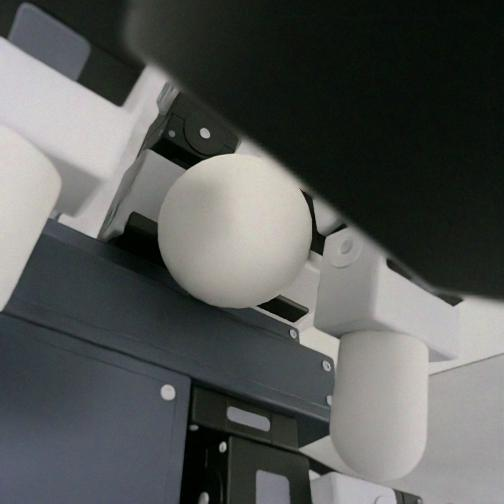

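Request:
move --arm1 '{"target": [-0.80, -0.010, 1.10, 0.041, -0.008, 0.728, -0.685], "speed": 0.08}'

Request:
move --arm1 '{"target": [-0.90, -0.012, 1.14, 0.041, -0.008, 0.728, -0.685], "speed": 0.15}' --arm3 '{"joints": {"joint1_rad": 1.46}, "min_time_s": 4}' --cameras '["arm2_cam_wrist"]'

Request:
move --arm1 '{"joints": {"joint1_rad": -1.40, "joint2_rad": 1.3, "joint3_rad": 1.2, "joint4_rad": -1.35, "joint6_rad": -1.56, "hand_index_mcp": 0.144, "hand_index_pip": -0.812, "hand_thumb_mcp": 0.34}, "min_time_s": 3}' --arm2 '{"joints": {"hand_middle_mcp": -0.1, "hand_middle_pip": -0.518, "hand_middle_dip": 0.043, "hand_speed": -0.8}}' --cameras '["arm2_cam_wrist"]'

Scene clock: 2322.93 s.
Joint torques (N m): arm1=[0.79 -27.81 12.85 -0.7 1.37 -0.15] | arm2=[1.49 -19.31 9.44 1.01 1.04 0.12] | arm3=[1.49 -16.97 8.12 0.44 1.11 0.02]
Heat: arm1: hottest joint2_rad 35 °C; arm2: hottest joint2_rad 39 °C; arm3: hottest joint2_rad 33 °C.
move: arm1 off_target
Joint velocities: within noise
arm1.joint_positions: joint1_rad=-1.576 joint2_rad=+2.518 joint3_rad=+2.739 joint4_rad=-1.641 joint5_rad=+1.498 joint6_rad=-1.737 hand_index_mcp=+0.021 hand_index_abd=-0.082 hand_index_pip=-0.418 hand_index_dip=+0.699 hand_middle_mcp=+0.745 hand_middle_abd=+0.000 hand_middle_pip=+0.576 hand_middle_dip=+0.696 hand_ring_mcp=+0.747 hand_ring_abd=+0.000 hand_ring_pip=+0.576 hand_ring_dip=+0.696 hand_thumb_cmc=-0.572 hand_thumb_axl=+0.678 hand_thumb_mcp=+0.289 hand_thumb_ipl=+0.170 hand_current_limit=+0.400 hand_speed=-0.400
arm1.joint_status: not commanded
arm1.hand_state: goal,blocked,goal,goal,goal,goal,goal,goal,goal,goal,goal,goal,goal,goal,goal,goal
arm1.index_mcp_current_ma: -4
arm1.index_abd_current_ma: 16
arm1.index_pip_current_ma: 0
arm1.index_dip_current_ma: 1
arm1.middle_mcp_current_ma: -4
arm1.middle_abd_current_ma: 0
arm1.middle_pip_current_ma: 0
arm1.middle_dip_current_ma: 0
arm1.ring_mcp_current_ma: -3
arm1.ring_abd_current_ma: 0
arm1.ring_pip_current_ma: 0
arm1.ring_dip_current_ma: 0
arm1.thumb_cmc_current_ma: 0
arm1.thumb_axl_current_ma: 0
arm1.thumb_mcp_current_ma: 0
arm1.thumb_ipl_current_ma: 0
arm1.hand_goal_index_mcp: 0.030
arm1.hand_goal_index_abd: -0.106
arm1.hand_goal_index_pip: -0.420
arm1.hand_goal_index_dip: 0.696
arm1.hand_goal_middle_mcp: 0.754
arm1.hand_goal_middle_abd: 0.000
arm1.hand_goal_middle_pip: 0.576
arm1.hand_goal_middle_dip: 0.696
arm1.hand_goal_ring_mcp: 0.754
arm1.hand_goal_ring_abd: 0.000
arm1.hand_goal_ring_pip: 0.576
arm1.hand_goal_ring_dip: 0.696
arm1.hand_goal_thumb_cmc: -0.570
arm1.hand_goal_thumb_axl: 0.678
arm1.hand_goal_thumb_mcp: 0.290
arm1.hand_goal_thumb_ipl: 0.168
arm1.hand: x=-0.7977 y=-0.0095 z=+1.0533 quat_wxyz=(+0.027, -0.034, +0.728, -0.684) (m; scene frame)
arm1.hand_target: x=-0.8017 y=-0.0104 z=+1.0992 quat_wxyz=(+0.048, -0.014, +0.727, -0.685) (m; scene frame)
arm1.hand_status: off_target (0.047 m and 3.4 deg from the pose sent, 0.079 m and 1.5 deg at the start)
arm2.joint_positions: joint1_rad=+1.633 joint2_rad=+2.424 joint3_rad=+1.947 joint4_rad=-0.611 joint5_rad=+1.390 joint6_rad=+1.168 hand_index_mcp=-0.341 hand_index_abd=+0.001 hand_index_pip=-0.882 hand_index_dip=+0.408 hand_middle_mcp=+0.431 hand_middle_abd=-0.002 hand_middle_pip=-0.076 hand_middle_dip=+0.694 hand_ring_mcp=-0.340 hand_ring_abd=+0.001 hand_ring_pip=-0.882 hand_ring_dip=+0.409 hand_thumb_cmc=+0.722 hand_thumb_axl=+0.677 hand_thumb_mcp=+0.226 hand_thumb_ipl=+0.168 hand_current_limit=+0.400 hand_speed=-0.600
arm2.joint_status: not commanded
arm2.hand_state: goal,goal,goal,goal,goal,goal,goal,goal,goal,goal,goal,goal,goal,goal,goal,goal
arm2.index_mcp_current_ma: 7
arm2.index_abd_current_ma: 3
arm2.index_pip_current_ma: -1
arm2.index_dip_current_ma: 9
arm2.middle_mcp_current_ma: 92
arm2.middle_abd_current_ma: -7
arm2.middle_pip_current_ma: 18
arm2.middle_dip_current_ma: -9
arm2.ring_mcp_current_ma: 9
arm2.ring_abd_current_ma: 2
arm2.ring_pip_current_ma: -2
arm2.ring_dip_current_ma: 11
arm2.thumb_cmc_current_ma: 38
arm2.thumb_axl_current_ma: -4
arm2.thumb_mcp_current_ma: -1
arm2.thumb_ipl_current_ma: -2
arm2.hand_goal_index_mcp: -0.342
arm2.hand_goal_index_abd: 0.000
arm2.hand_goal_index_pip: -0.882
arm2.hand_goal_index_dip: 0.406
arm2.hand_goal_middle_mcp: 0.412
arm2.hand_goal_middle_abd: 0.000
arm2.hand_goal_middle_pip: -0.080
arm2.hand_goal_middle_dip: 0.696
arm2.hand_goal_ring_mcp: -0.342
arm2.hand_goal_ring_abd: 0.000
arm2.hand_goal_ring_pip: -0.882
arm2.hand_goal_ring_dip: 0.406
arm2.hand_goal_thumb_cmc: 0.714
arm2.hand_goal_thumb_axl: 0.678
arm2.hand_goal_thumb_mcp: 0.226
arm2.hand_goal_thumb_ipl: 0.168
arm2.hand: x=-0.7410 y=+0.0811 z=+0.9852 quat_wxyz=(-0.097, -0.037, +0.760, +0.641) (m; scene frame)
arm2.hand_target: x=-0.7462 y=+0.0844 z=+0.9931 quat_wxyz=(-0.119, -0.012, +0.759, +0.640) (m; scene frame)
arm2.hand_status: not commanded
arm3: as last shown
pictures: none

Scene clock: 2327.40 s.
Joint torques (N m): arm1=[1.32 -22.53 8.49 -0.49 1.32 0.03] | arm2=[1.55 -19.31 9.36 0.95 1.04 -0.04] | arm3=[2.02 -17.08 8.12 0.46 1.11 0.02]
Heat: arm1: hottest joint2_rad 35 °C; arm2: hottest joint2_rad 39 °C; arm3: hottest joint2_rad 33 °C.
move: arm1 off_target; arm3 done
Joint velocities: within noise
arm1.joint_positions: joint1_rad=-1.576 joint2_rad=+2.106 joint3_rad=+2.196 joint4_rad=-1.686 joint5_rad=+1.499 joint6_rad=-1.521 hand_index_mcp=+0.021 hand_index_abd=-0.103 hand_index_pip=-0.420 hand_index_dip=+0.699 hand_middle_mcp=+0.745 hand_middle_abd=+0.000 hand_middle_pip=+0.576 hand_middle_dip=+0.696 hand_ring_mcp=+0.746 hand_ring_abd=+0.000 hand_ring_pip=+0.576 hand_ring_dip=+0.696 hand_thumb_cmc=-0.571 hand_thumb_axl=+0.678 hand_thumb_mcp=+0.289 hand_thumb_ipl=+0.170 hand_current_limit=+0.400 hand_speed=-0.400
arm1.joint_status: not commanded
arm1.hand_state: goal,goal,goal,goal,goal,goal,goal,goal,goal,goal,goal,goal,goal,goal,goal,goal
arm1.index_mcp_current_ma: -4
arm1.index_abd_current_ma: 1
arm1.index_pip_current_ma: 0
arm1.index_dip_current_ma: 1
arm1.middle_mcp_current_ma: -4
arm1.middle_abd_current_ma: 0
arm1.middle_pip_current_ma: 0
arm1.middle_dip_current_ma: 0
arm1.ring_mcp_current_ma: -3
arm1.ring_abd_current_ma: 0
arm1.ring_pip_current_ma: 0
arm1.ring_dip_current_ma: 0
arm1.thumb_cmc_current_ma: 0
arm1.thumb_axl_current_ma: 0
arm1.thumb_mcp_current_ma: 0
arm1.thumb_ipl_current_ma: 0
arm1.hand_goal_index_mcp: 0.030
arm1.hand_goal_index_abd: -0.106
arm1.hand_goal_index_pip: -0.420
arm1.hand_goal_index_dip: 0.696
arm1.hand_goal_middle_mcp: 0.754
arm1.hand_goal_middle_abd: 0.000
arm1.hand_goal_middle_pip: 0.576
arm1.hand_goal_middle_dip: 0.696
arm1.hand_goal_ring_mcp: 0.754
arm1.hand_goal_ring_abd: 0.000
arm1.hand_goal_ring_pip: 0.576
arm1.hand_goal_ring_dip: 0.696
arm1.hand_goal_thumb_cmc: -0.570
arm1.hand_goal_thumb_axl: 0.678
arm1.hand_goal_thumb_mcp: 0.290
arm1.hand_goal_thumb_ipl: 0.168
arm1.hand: x=-0.8974 y=-0.0165 z=+1.1282 quat_wxyz=(+0.036, -0.015, +0.729, -0.684) (m; scene frame)
arm1.hand_target: x=-0.9000 y=-0.0123 z=+1.1399 quat_wxyz=(+0.044, -0.011, +0.728, -0.684) (m; scene frame)
arm1.hand_status: off_target (0.013 m and 1.0 deg from the pose sent, 0.134 m and 3.4 deg at the start; a joint's target at an end of its range on 78 of 95 steps)
arm2: as last shown
arm2.joint_positions: joint1_rad=+1.633 joint2_rad=+2.424 joint3_rad=+1.948 joint4_rad=-0.611 joint5_rad=+1.390 joint6_rad=+1.183 hand_index_mcp=-0.341 hand_index_abd=+0.001 hand_index_pip=-0.882 hand_index_dip=+0.408 hand_middle_mcp=+0.431 hand_middle_abd=-0.002 hand_middle_pip=-0.076 hand_middle_dip=+0.694 hand_ring_mcp=-0.340 hand_ring_abd=+0.001 hand_ring_pip=-0.882 hand_ring_dip=+0.409 hand_thumb_cmc=+0.722 hand_thumb_axl=+0.677 hand_thumb_mcp=+0.226 hand_thumb_ipl=+0.168 hand_current_limit=+0.400 hand_speed=-0.600
arm2.thumb_cmc_current_ma: 39
arm2.hand: x=-0.7399 y=+0.0813 z=+0.9846 quat_wxyz=(-0.102, -0.032, +0.761, +0.640) (m; scene frame)
arm2.hand_target: x=-0.7462 y=+0.0845 z=+0.9928 quat_wxyz=(-0.118, -0.013, +0.759, +0.640) (m; scene frame)
arm3.joint_positions: joint1_rad=+1.458 joint2_rad=+1.719 joint3_rad=+2.103 joint4_rad=-1.652 joint5_rad=+1.563 joint6_rad=-1.853 hand_index_mcp=-0.128 hand_index_abd=-0.103 hand_index_pip=+0.065 hand_index_dip=+0.699 hand_middle_mcp=+0.973 hand_middle_abd=-0.001 hand_middle_pip=+0.575 hand_middle_dip=+0.696 hand_ring_mcp=+0.973 hand_ring_abd=-0.002 hand_ring_pip=+0.575 hand_ring_dip=+0.693 hand_thumb_cmc=-0.568 hand_thumb_axl=+0.677 hand_thumb_mcp=+0.298 hand_thumb_ipl=+0.170 hand_current_limit=+0.400 hand_speed=-0.600
arm3.joint_status: all done
arm3.hand_state: goal,goal,goal,goal,goal,goal,goal,goal,goal,goal,goal,goal,goal,goal,goal,goal
arm3.index_mcp_current_ma: -5
arm3.index_abd_current_ma: 1
arm3.index_pip_current_ma: 1
arm3.index_dip_current_ma: 1
arm3.middle_mcp_current_ma: -3
arm3.middle_abd_current_ma: 0
arm3.middle_pip_current_ma: 0
arm3.middle_dip_current_ma: 0
arm3.ring_mcp_current_ma: -4
arm3.ring_abd_current_ma: 0
arm3.ring_pip_current_ma: 0
arm3.ring_dip_current_ma: -1
arm3.thumb_cmc_current_ma: 0
arm3.thumb_axl_current_ma: 0
arm3.thumb_mcp_current_ma: -1
arm3.thumb_ipl_current_ma: 1
arm3.hand_goal_index_mcp: -0.120
arm3.hand_goal_index_abd: -0.106
arm3.hand_goal_index_pip: 0.062
arm3.hand_goal_index_dip: 0.696
arm3.hand_goal_middle_mcp: 0.980
arm3.hand_goal_middle_abd: 0.000
arm3.hand_goal_middle_pip: 0.576
arm3.hand_goal_middle_dip: 0.696
arm3.hand_goal_ring_mcp: 0.980
arm3.hand_goal_ring_abd: 0.000
arm3.hand_goal_ring_pip: 0.576
arm3.hand_goal_ring_dip: 0.696
arm3.hand_goal_thumb_cmc: -0.570
arm3.hand_goal_thumb_axl: 0.678
arm3.hand_goal_thumb_mcp: 0.300
arm3.hand_goal_thumb_ipl: 0.168
arm3.hand: x=+1.0459 y=+0.1221 z=+1.3076 quat_wxyz=(+0.705, -0.709, +0.020, -0.004) (m; scene frame)
arm3.hand_target: x=+1.0535 y=+0.1209 z=+1.3163 quat_wxyz=(+0.705, -0.709, +0.023, +0.000) (m; scene frame)
arm3.hand_status: not commanded
pictures: arm2_cam_wrist
camera_calibration:
arm2_cam_wrist: T_world_to_cam=[[0.831008, 0.25183, 0.495991, 0.13969], [0.501296, -0.725505, -0.471535, 0.844145], [0.241097, 0.640488, -0.729142, 0.972693], [0, 0, 0, 1]] pos_world=[-0.773763, -0.0457451, 1.03799]

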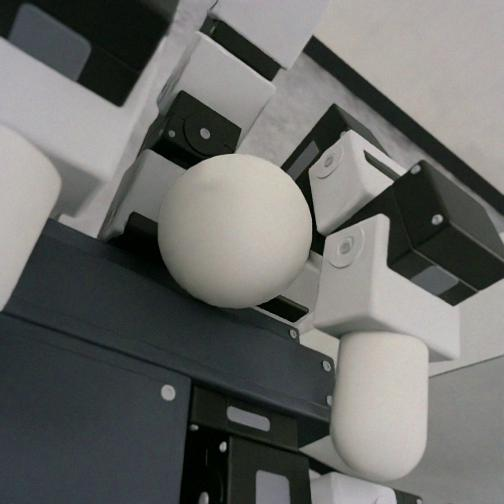

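Scene clock: 2330.93 s.
Joint torques (N m): arm1=[2.26 -10.87 8.51 0.85 1.29 -0.15] | arm2=[1.38 -19.25 9.33 1.03 0.99 -0.06] | arm3=[1.49 -16.91 8.13 0.44 1.12 0.02]
Heat: arm1: hottest joint2_rad 35 °C; arm2: hottest joint2_rad 40 °C; arm3: hottest joint2_rad 33 °C.
move: arm1 done; arm2 off_target
Joint velocities: within noise
arm1.joint_positions: joint1_rad=-1.416 joint2_rad=+1.314 joint3_rad=+1.199 joint4_rad=-1.364 joint5_rad=+1.499 joint6_rad=-1.549 hand_index_mcp=+0.134 hand_index_abd=-0.103 hand_index_pip=-0.806 hand_index_dip=+0.699 hand_middle_mcp=+0.745 hand_middle_abd=+0.000 hand_middle_pip=+0.576 hand_middle_dip=+0.696 hand_ring_mcp=+0.746 hand_ring_abd=+0.000 hand_ring_pip=+0.576 hand_ring_dip=+0.696 hand_thumb_cmc=-0.571 hand_thumb_axl=+0.678 hand_thumb_mcp=+0.336 hand_thumb_ipl=+0.170 hand_current_limit=+0.400 hand_speed=-0.400
arm1.joint_status: all done
arm1.hand_state: goal,goal,goal,goal,goal,goal,goal,goal,goal,goal,goal,goal,goal,goal,goal,goal
arm1.index_mcp_current_ma: -5
arm1.index_abd_current_ma: 0
arm1.index_pip_current_ma: 2
arm1.index_dip_current_ma: 1
arm1.middle_mcp_current_ma: -4
arm1.middle_abd_current_ma: 0
arm1.middle_pip_current_ma: 0
arm1.middle_dip_current_ma: 0
arm1.ring_mcp_current_ma: -3
arm1.ring_abd_current_ma: 0
arm1.ring_pip_current_ma: 0
arm1.ring_dip_current_ma: 0
arm1.thumb_cmc_current_ma: 0
arm1.thumb_axl_current_ma: 0
arm1.thumb_mcp_current_ma: -1
arm1.thumb_ipl_current_ma: 0
arm1.hand_goal_index_mcp: 0.144
arm1.hand_goal_index_abd: -0.106
arm1.hand_goal_index_pip: -0.812
arm1.hand_goal_index_dip: 0.696
arm1.hand_goal_middle_mcp: 0.754
arm1.hand_goal_middle_abd: 0.000
arm1.hand_goal_middle_pip: 0.576
arm1.hand_goal_middle_dip: 0.696
arm1.hand_goal_ring_mcp: 0.754
arm1.hand_goal_ring_abd: 0.000
arm1.hand_goal_ring_pip: 0.576
arm1.hand_goal_ring_dip: 0.696
arm1.hand_goal_thumb_cmc: -0.570
arm1.hand_goal_thumb_axl: 0.678
arm1.hand_goal_thumb_mcp: 0.340
arm1.hand_goal_thumb_ipl: 0.168
arm1.hand: x=-1.1461 y=+0.0330 z=+1.1433 quat_wxyz=(+0.123, -0.044, +0.727, -0.674) (m; scene frame)
arm1.hand_target: x=-1.1458 y=+0.0397 z=+1.1495 quat_wxyz=(+0.135, -0.044, +0.726, -0.673) (m; scene frame)
arm1.hand_status: not commanded
arm2.joint_positions: joint1_rad=+1.633 joint2_rad=+2.424 joint3_rad=+1.948 joint4_rad=-0.611 joint5_rad=+1.390 joint6_rad=+1.183 hand_index_mcp=-0.341 hand_index_abd=+0.001 hand_index_pip=-0.882 hand_index_dip=+0.408 hand_middle_mcp=-0.065 hand_middle_abd=-0.002 hand_middle_pip=-0.517 hand_middle_dip=+0.046 hand_ring_mcp=-0.340 hand_ring_abd=+0.001 hand_ring_pip=-0.882 hand_ring_dip=+0.409 hand_thumb_cmc=+0.722 hand_thumb_axl=+0.677 hand_thumb_mcp=+0.226 hand_thumb_ipl=+0.168 hand_current_limit=+0.400 hand_speed=-0.800
arm2.joint_status: hand_middle_mcp off_target (ended at -0.065, target -0.100); the others done
arm2.hand_state: goal,goal,goal,goal,blocked,goal,goal,goal,goal,goal,goal,goal,goal,goal,goal,goal
arm2.index_mcp_current_ma: 7
arm2.index_abd_current_ma: 3
arm2.index_pip_current_ma: -1
arm2.index_dip_current_ma: 9
arm2.middle_mcp_current_ma: 173
arm2.middle_abd_current_ma: -7
arm2.middle_pip_current_ma: 6
arm2.middle_dip_current_ma: 10
arm2.ring_mcp_current_ma: 9
arm2.ring_abd_current_ma: 2
arm2.ring_pip_current_ma: -2
arm2.ring_dip_current_ma: 11
arm2.thumb_cmc_current_ma: 39
arm2.thumb_axl_current_ma: -4
arm2.thumb_mcp_current_ma: -1
arm2.thumb_ipl_current_ma: -2
arm2.hand_goal_index_mcp: -0.342
arm2.hand_goal_index_abd: 0.000
arm2.hand_goal_index_pip: -0.882
arm2.hand_goal_index_dip: 0.406
arm2.hand_goal_middle_mcp: -0.100
arm2.hand_goal_middle_abd: 0.000
arm2.hand_goal_middle_pip: -0.518
arm2.hand_goal_middle_dip: 0.044
arm2.hand_goal_ring_mcp: -0.342
arm2.hand_goal_ring_abd: 0.000
arm2.hand_goal_ring_pip: -0.882
arm2.hand_goal_ring_dip: 0.406
arm2.hand_goal_thumb_cmc: 0.714
arm2.hand_goal_thumb_axl: 0.678
arm2.hand_goal_thumb_mcp: 0.226
arm2.hand_goal_thumb_ipl: 0.168
arm2.hand: x=-0.7399 y=+0.0813 z=+0.9846 quat_wxyz=(-0.102, -0.032, +0.761, +0.640) (m; scene frame)
arm2.hand_target: x=-0.7462 y=+0.0845 z=+0.9928 quat_wxyz=(-0.118, -0.013, +0.759, +0.640) (m; scene frame)
arm2.hand_status: not commanded
arm3: as last shown
pictures: arm2_cam_wrist
camera_calibration:
arm2_cam_wrist: T_world_to_cam=[[0.831008, 0.25183, 0.495991, 0.13969], [0.501296, -0.725505, -0.471535, 0.844145], [0.241097, 0.640488, -0.729142, 0.972693], [0, 0, 0, 1]] pos_world=[-0.773763, -0.0457451, 1.03799]

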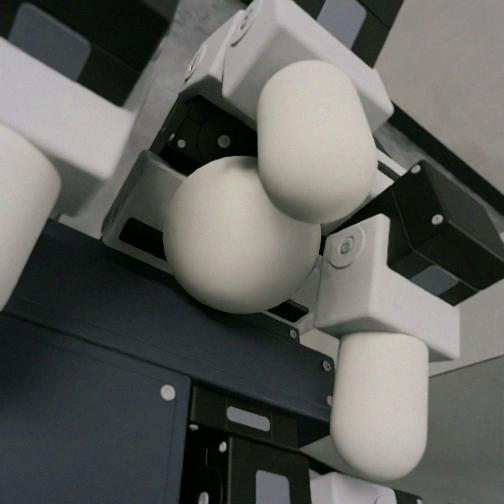

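Request:
move --arm2 '{"joints":{"hand_middle_mcp":-0.16,"hand_middle_pip":-0.76}}' --arm1 '{"joints":{"joint1_rad":-0.218,"joint2_rad":1.2,"joint3_rad":1.0,"joint4_rad":-1.37,"joint6_rad":-1.53},"min_time_s":4}' --cameras '["arm2_cam_wrist","cam_gap_1"]'

Scene clock: 2366.70 s.
Joint torques (N m): arm1=[2.08 -9.35 8.14 -0.24 1.29 0.03] | arm2=[1.26 -19.25 9.35 0.99 1.01 -0.05] | arm3=[1.49 -16.97 8.12 0.46 1.12 0.02]
Heat: arm1: hottest joint2_rad 34 °C; arm2: hottest joint2_rad 41 °C; arm3: hottest joint2_rad 32 °C.
move: arm1 done; arm2 off_target
Joint velocities: within noise
arm1.joint_positions: joint1_rad=-0.231 joint2_rad=+1.216 joint3_rad=+0.999 joint4_rad=-1.364 joint5_rad=+1.499 joint6_rad=-1.541 hand_index_mcp=+0.135 hand_index_abd=-0.103 hand_index_pip=-0.806 hand_index_dip=+0.699 hand_middle_mcp=+0.745 hand_middle_abd=+0.000 hand_middle_pip=+0.576 hand_middle_dip=+0.696 hand_ring_mcp=+0.746 hand_ring_abd=+0.000 hand_ring_pip=+0.576 hand_ring_dip=+0.696 hand_thumb_cmc=-0.571 hand_thumb_axl=+0.678 hand_thumb_mcp=+0.337 hand_thumb_ipl=+0.170 hand_current_limit=+0.400 hand_speed=-0.400
arm1.joint_status: all done
arm1.hand_state: goal,goal,goal,goal,goal,goal,goal,goal,goal,goal,goal,goal,goal,goal,goal,goal
arm1.index_mcp_current_ma: -4
arm1.index_abd_current_ma: 0
arm1.index_pip_current_ma: 2
arm1.index_dip_current_ma: 1
arm1.middle_mcp_current_ma: -4
arm1.middle_abd_current_ma: 0
arm1.middle_pip_current_ma: 0
arm1.middle_dip_current_ma: 0
arm1.ring_mcp_current_ma: -3
arm1.ring_abd_current_ma: 0
arm1.ring_pip_current_ma: 0
arm1.ring_dip_current_ma: 0
arm1.thumb_cmc_current_ma: 0
arm1.thumb_axl_current_ma: 0
arm1.thumb_mcp_current_ma: -1
arm1.thumb_ipl_current_ma: 0
arm1.hand_goal_index_mcp: 0.144
arm1.hand_goal_index_abd: -0.106
arm1.hand_goal_index_pip: -0.812
arm1.hand_goal_index_dip: 0.696
arm1.hand_goal_middle_mcp: 0.754
arm1.hand_goal_middle_abd: 0.000
arm1.hand_goal_middle_pip: 0.576
arm1.hand_goal_middle_dip: 0.696
arm1.hand_goal_ring_mcp: 0.754
arm1.hand_goal_ring_abd: 0.000
arm1.hand_goal_ring_pip: 0.576
arm1.hand_goal_ring_dip: 0.696
arm1.hand_goal_thumb_cmc: -0.570
arm1.hand_goal_thumb_axl: 0.678
arm1.hand_goal_thumb_mcp: 0.340
arm1.hand_goal_thumb_ipl: 0.168
arm1.hand: x=-1.3655 y=+0.4213 z=+1.0918 quat_wxyz=(+0.449, -0.471, +0.556, -0.517) (m; scene frame)
arm1.hand_target: x=-1.3700 y=+0.4223 z=+1.0977 quat_wxyz=(+0.458, -0.469, +0.557, -0.509) (m; scene frame)
arm1.hand_status: not commanded
arm2.joint_positions: joint1_rad=+1.633 joint2_rad=+2.424 joint3_rad=+1.948 joint4_rad=-0.611 joint5_rad=+1.390 joint6_rad=+1.183 hand_index_mcp=-0.341 hand_index_abd=+0.001 hand_index_pip=-0.882 hand_index_dip=+0.408 hand_middle_mcp=-0.077 hand_middle_abd=-0.007 hand_middle_pip=-0.690 hand_middle_dip=+0.052 hand_ring_mcp=-0.340 hand_ring_abd=+0.001 hand_ring_pip=-0.882 hand_ring_dip=+0.409 hand_thumb_cmc=+0.722 hand_thumb_axl=+0.677 hand_thumb_mcp=+0.226 hand_thumb_ipl=+0.168 hand_current_limit=+0.400 hand_speed=-0.800
arm2.joint_status: hand_middle_mcp off_target (ended at -0.077, target -0.160); hand_middle_pip off_target (ended at -0.690, target -0.760)
arm2.hand_state: goal,goal,goal,goal,blocked,goal,blocked,goal,goal,goal,goal,goal,goal,goal,goal,goal
arm2.index_mcp_current_ma: 7
arm2.index_abd_current_ma: 3
arm2.index_pip_current_ma: -1
arm2.index_dip_current_ma: 9
arm2.middle_mcp_current_ma: 385
arm2.middle_abd_current_ma: -26
arm2.middle_pip_current_ma: 335
arm2.middle_dip_current_ma: 36
arm2.ring_mcp_current_ma: 9
arm2.ring_abd_current_ma: 2
arm2.ring_pip_current_ma: -2
arm2.ring_dip_current_ma: 11
arm2.thumb_cmc_current_ma: 39
arm2.thumb_axl_current_ma: -4
arm2.thumb_mcp_current_ma: -1
arm2.thumb_ipl_current_ma: -2
arm2.hand_goal_index_mcp: -0.342
arm2.hand_goal_index_abd: 0.000
arm2.hand_goal_index_pip: -0.882
arm2.hand_goal_index_dip: 0.406
arm2.hand_goal_middle_mcp: -0.160
arm2.hand_goal_middle_abd: 0.000
arm2.hand_goal_middle_pip: -0.760
arm2.hand_goal_middle_dip: 0.044
arm2.hand_goal_ring_mcp: -0.342
arm2.hand_goal_ring_abd: 0.000
arm2.hand_goal_ring_pip: -0.882
arm2.hand_goal_ring_dip: 0.406
arm2.hand_goal_thumb_cmc: 0.714
arm2.hand_goal_thumb_axl: 0.678
arm2.hand_goal_thumb_mcp: 0.226
arm2.hand_goal_thumb_ipl: 0.168
arm2.hand: x=-0.7399 y=+0.0813 z=+0.9846 quat_wxyz=(-0.102, -0.032, +0.761, +0.640) (m; scene frame)
arm2.hand_target: x=-0.7462 y=+0.0845 z=+0.9928 quat_wxyz=(-0.118, -0.013, +0.759, +0.640) (m; scene frame)
arm2.hand_status: not commanded
arm3: as last shown
pictures: arm2_cam_wrist, cam_gap_1
camera_calibration:
arm2_cam_wrist: T_world_to_cam=[[0.831008, 0.25183, 0.495991, 0.13969], [0.501296, -0.725505, -0.471535, 0.844145], [0.241097, 0.640488, -0.729142, 0.972693], [0, 0, 0, 1]] pos_world=[-0.773763, -0.0457451, 1.03799]

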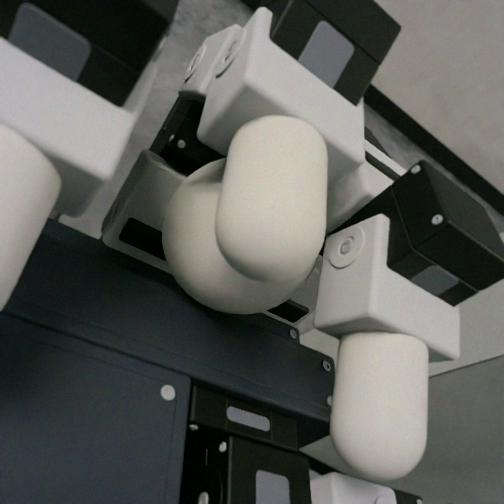

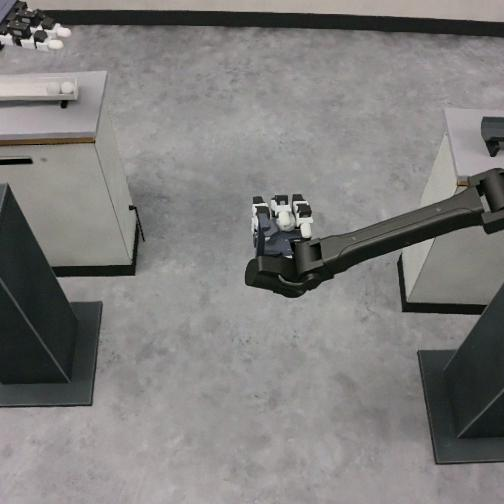

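Request:
move --arm2 '{"joints":{"joint2_rad":1.85,"joint3_rad":1.95,"joint4_rad":-1.16},"min_time_s":3}' --arm1 '{"joints":{"joint2_rad":1.675,"joint3_rad":1.0322,"joint4_rad":-0.9448},"min_time_s":3}' --cameras '["arm1_cam_wrist","cam_gap_1"]'

Request:
zoom_image --camera "cam_gap_1" --region '[0, 30, 90, 120]'

Scene clock: 2372.13 s.
Joint torques (N m): arm1=[1.96 -12.04 9.01 0.55 1.29 0.02] | arm2=[1.61 -18.08 7.27 0.18 0.99 -0.05] | arm3=[1.49 -16.91 8.12 0.47 1.11 0.02]
Heat: arm1: hottest joint2_rad 34 °C; arm2: hottest joint2_rad 41 °C; arm3: hottest joint2_rad 32 °C.
move: arm1 done; arm2 done
Joint velocities: within noise
arm1.joint_positions: joint1_rad=-0.231 joint2_rad=+1.664 joint3_rad=+0.999 joint4_rad=-0.957 joint5_rad=+1.499 joint6_rad=-1.541 hand_index_mcp=+0.135 hand_index_abd=-0.103 hand_index_pip=-0.806 hand_index_dip=+0.699 hand_middle_mcp=+0.745 hand_middle_abd=+0.000 hand_middle_pip=+0.576 hand_middle_dip=+0.696 hand_ring_mcp=+0.746 hand_ring_abd=+0.000 hand_ring_pip=+0.576 hand_ring_dip=+0.696 hand_thumb_cmc=-0.571 hand_thumb_axl=+0.678 hand_thumb_mcp=+0.337 hand_thumb_ipl=+0.170 hand_current_limit=+0.400 hand_speed=-0.400
arm1.joint_status: all done
arm1.hand_state: goal,goal,goal,goal,goal,goal,goal,goal,goal,goal,goal,goal,goal,goal,goal,goal
arm1.index_mcp_current_ma: -4
arm1.index_abd_current_ma: 0
arm1.index_pip_current_ma: 2
arm1.index_dip_current_ma: 1
arm1.middle_mcp_current_ma: -4
arm1.middle_abd_current_ma: 0
arm1.middle_pip_current_ma: 0
arm1.middle_dip_current_ma: 0
arm1.ring_mcp_current_ma: -3
arm1.ring_abd_current_ma: 0
arm1.ring_pip_current_ma: 0
arm1.ring_dip_current_ma: 0
arm1.thumb_cmc_current_ma: 0
arm1.thumb_axl_current_ma: 0
arm1.thumb_mcp_current_ma: -1
arm1.thumb_ipl_current_ma: 0
arm1.hand_goal_index_mcp: 0.144
arm1.hand_goal_index_abd: -0.106
arm1.hand_goal_index_pip: -0.812
arm1.hand_goal_index_dip: 0.696
arm1.hand_goal_middle_mcp: 0.754
arm1.hand_goal_middle_abd: 0.000
arm1.hand_goal_middle_pip: 0.576
arm1.hand_goal_middle_dip: 0.696
arm1.hand_goal_ring_mcp: 0.754
arm1.hand_goal_ring_abd: 0.000
arm1.hand_goal_ring_pip: 0.576
arm1.hand_goal_ring_dip: 0.696
arm1.hand_goal_thumb_cmc: -0.570
arm1.hand_goal_thumb_axl: 0.678
arm1.hand_goal_thumb_mcp: 0.340
arm1.hand_goal_thumb_ipl: 0.168
arm1.hand: x=-1.3504 y=+0.5100 z=+0.9285 quat_wxyz=(+0.437, -0.482, +0.547, -0.527) (m; scene frame)
arm1.hand_target: x=-1.3537 y=+0.5292 z=+0.9353 quat_wxyz=(+0.454, -0.473, +0.554, -0.514) (m; scene frame)
arm1.hand_status: not commanded
arm2.joint_positions: joint1_rad=+1.633 joint2_rad=+1.878 joint3_rad=+1.948 joint4_rad=-1.154 joint5_rad=+1.390 joint6_rad=+1.183 hand_index_mcp=-0.341 hand_index_abd=+0.001 hand_index_pip=-0.882 hand_index_dip=+0.408 hand_middle_mcp=-0.077 hand_middle_abd=-0.007 hand_middle_pip=-0.690 hand_middle_dip=+0.052 hand_ring_mcp=-0.340 hand_ring_abd=+0.001 hand_ring_pip=-0.882 hand_ring_dip=+0.409 hand_thumb_cmc=+0.722 hand_thumb_axl=+0.677 hand_thumb_mcp=+0.226 hand_thumb_ipl=+0.168 hand_current_limit=+0.400 hand_speed=-0.800
arm2.joint_status: all done
arm2.hand_state: goal,goal,goal,goal,blocked,goal,blocked,goal,goal,goal,goal,goal,goal,goal,goal,goal
arm2.index_mcp_current_ma: 7
arm2.index_abd_current_ma: 3
arm2.index_pip_current_ma: -1
arm2.index_dip_current_ma: 9
arm2.middle_mcp_current_ma: 385
arm2.middle_abd_current_ma: -26
arm2.middle_pip_current_ma: 335
arm2.middle_dip_current_ma: 36
arm2.ring_mcp_current_ma: 9
arm2.ring_abd_current_ma: 2
arm2.ring_pip_current_ma: -2
arm2.ring_dip_current_ma: 11
arm2.thumb_cmc_current_ma: 39
arm2.thumb_axl_current_ma: -4
arm2.thumb_mcp_current_ma: -1
arm2.thumb_ipl_current_ma: -2
arm2.hand_goal_index_mcp: -0.342
arm2.hand_goal_index_abd: 0.000
arm2.hand_goal_index_pip: -0.882
arm2.hand_goal_index_dip: 0.406
arm2.hand_goal_middle_mcp: -0.160
arm2.hand_goal_middle_abd: 0.000
arm2.hand_goal_middle_pip: -0.760
arm2.hand_goal_middle_dip: 0.044
arm2.hand_goal_ring_mcp: -0.342
arm2.hand_goal_ring_abd: 0.000
arm2.hand_goal_ring_pip: -0.882
arm2.hand_goal_ring_dip: 0.406
arm2.hand_goal_thumb_cmc: 0.714
arm2.hand_goal_thumb_axl: 0.678
arm2.hand_goal_thumb_mcp: 0.226
arm2.hand_goal_thumb_ipl: 0.168
arm2.hand: x=-0.6268 y=+0.0944 z=+1.3273 quat_wxyz=(-0.103, -0.031, +0.760, +0.640) (m; scene frame)
arm2.hand_target: x=-0.6146 y=+0.0990 z=+1.3447 quat_wxyz=(-0.113, -0.017, +0.759, +0.640) (m; scene frame)
arm2.hand_status: not commanded
arm3: as last shown
pictures: arm1_cam_wrist, cam_gap_1
camera_calibration:
arm1_cam_wrist: T_world_to_cam=[[0.135784, 0.737237, -0.661849, 0.460426], [-0.629767, 0.579934, 0.516789, -1.67421], [0.764824, 0.346639, 0.543033, 0.474524], [0, 0, 0, 1]] pos_world=[-1.47981, 0.467, 0.912263]

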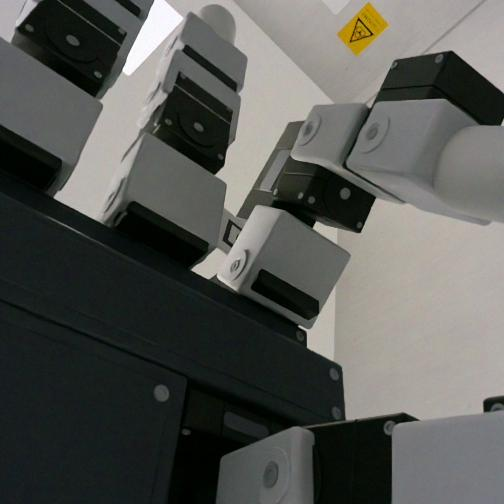

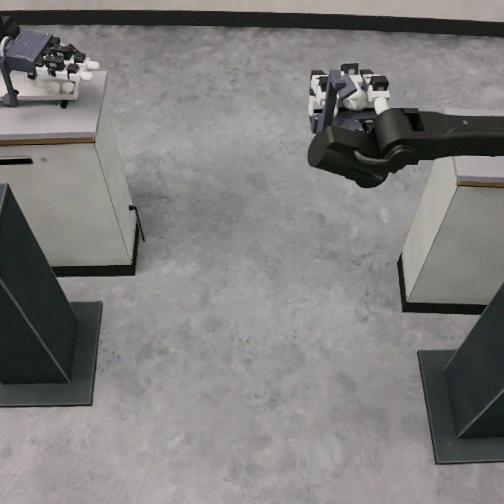

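Scaled by 5.600.

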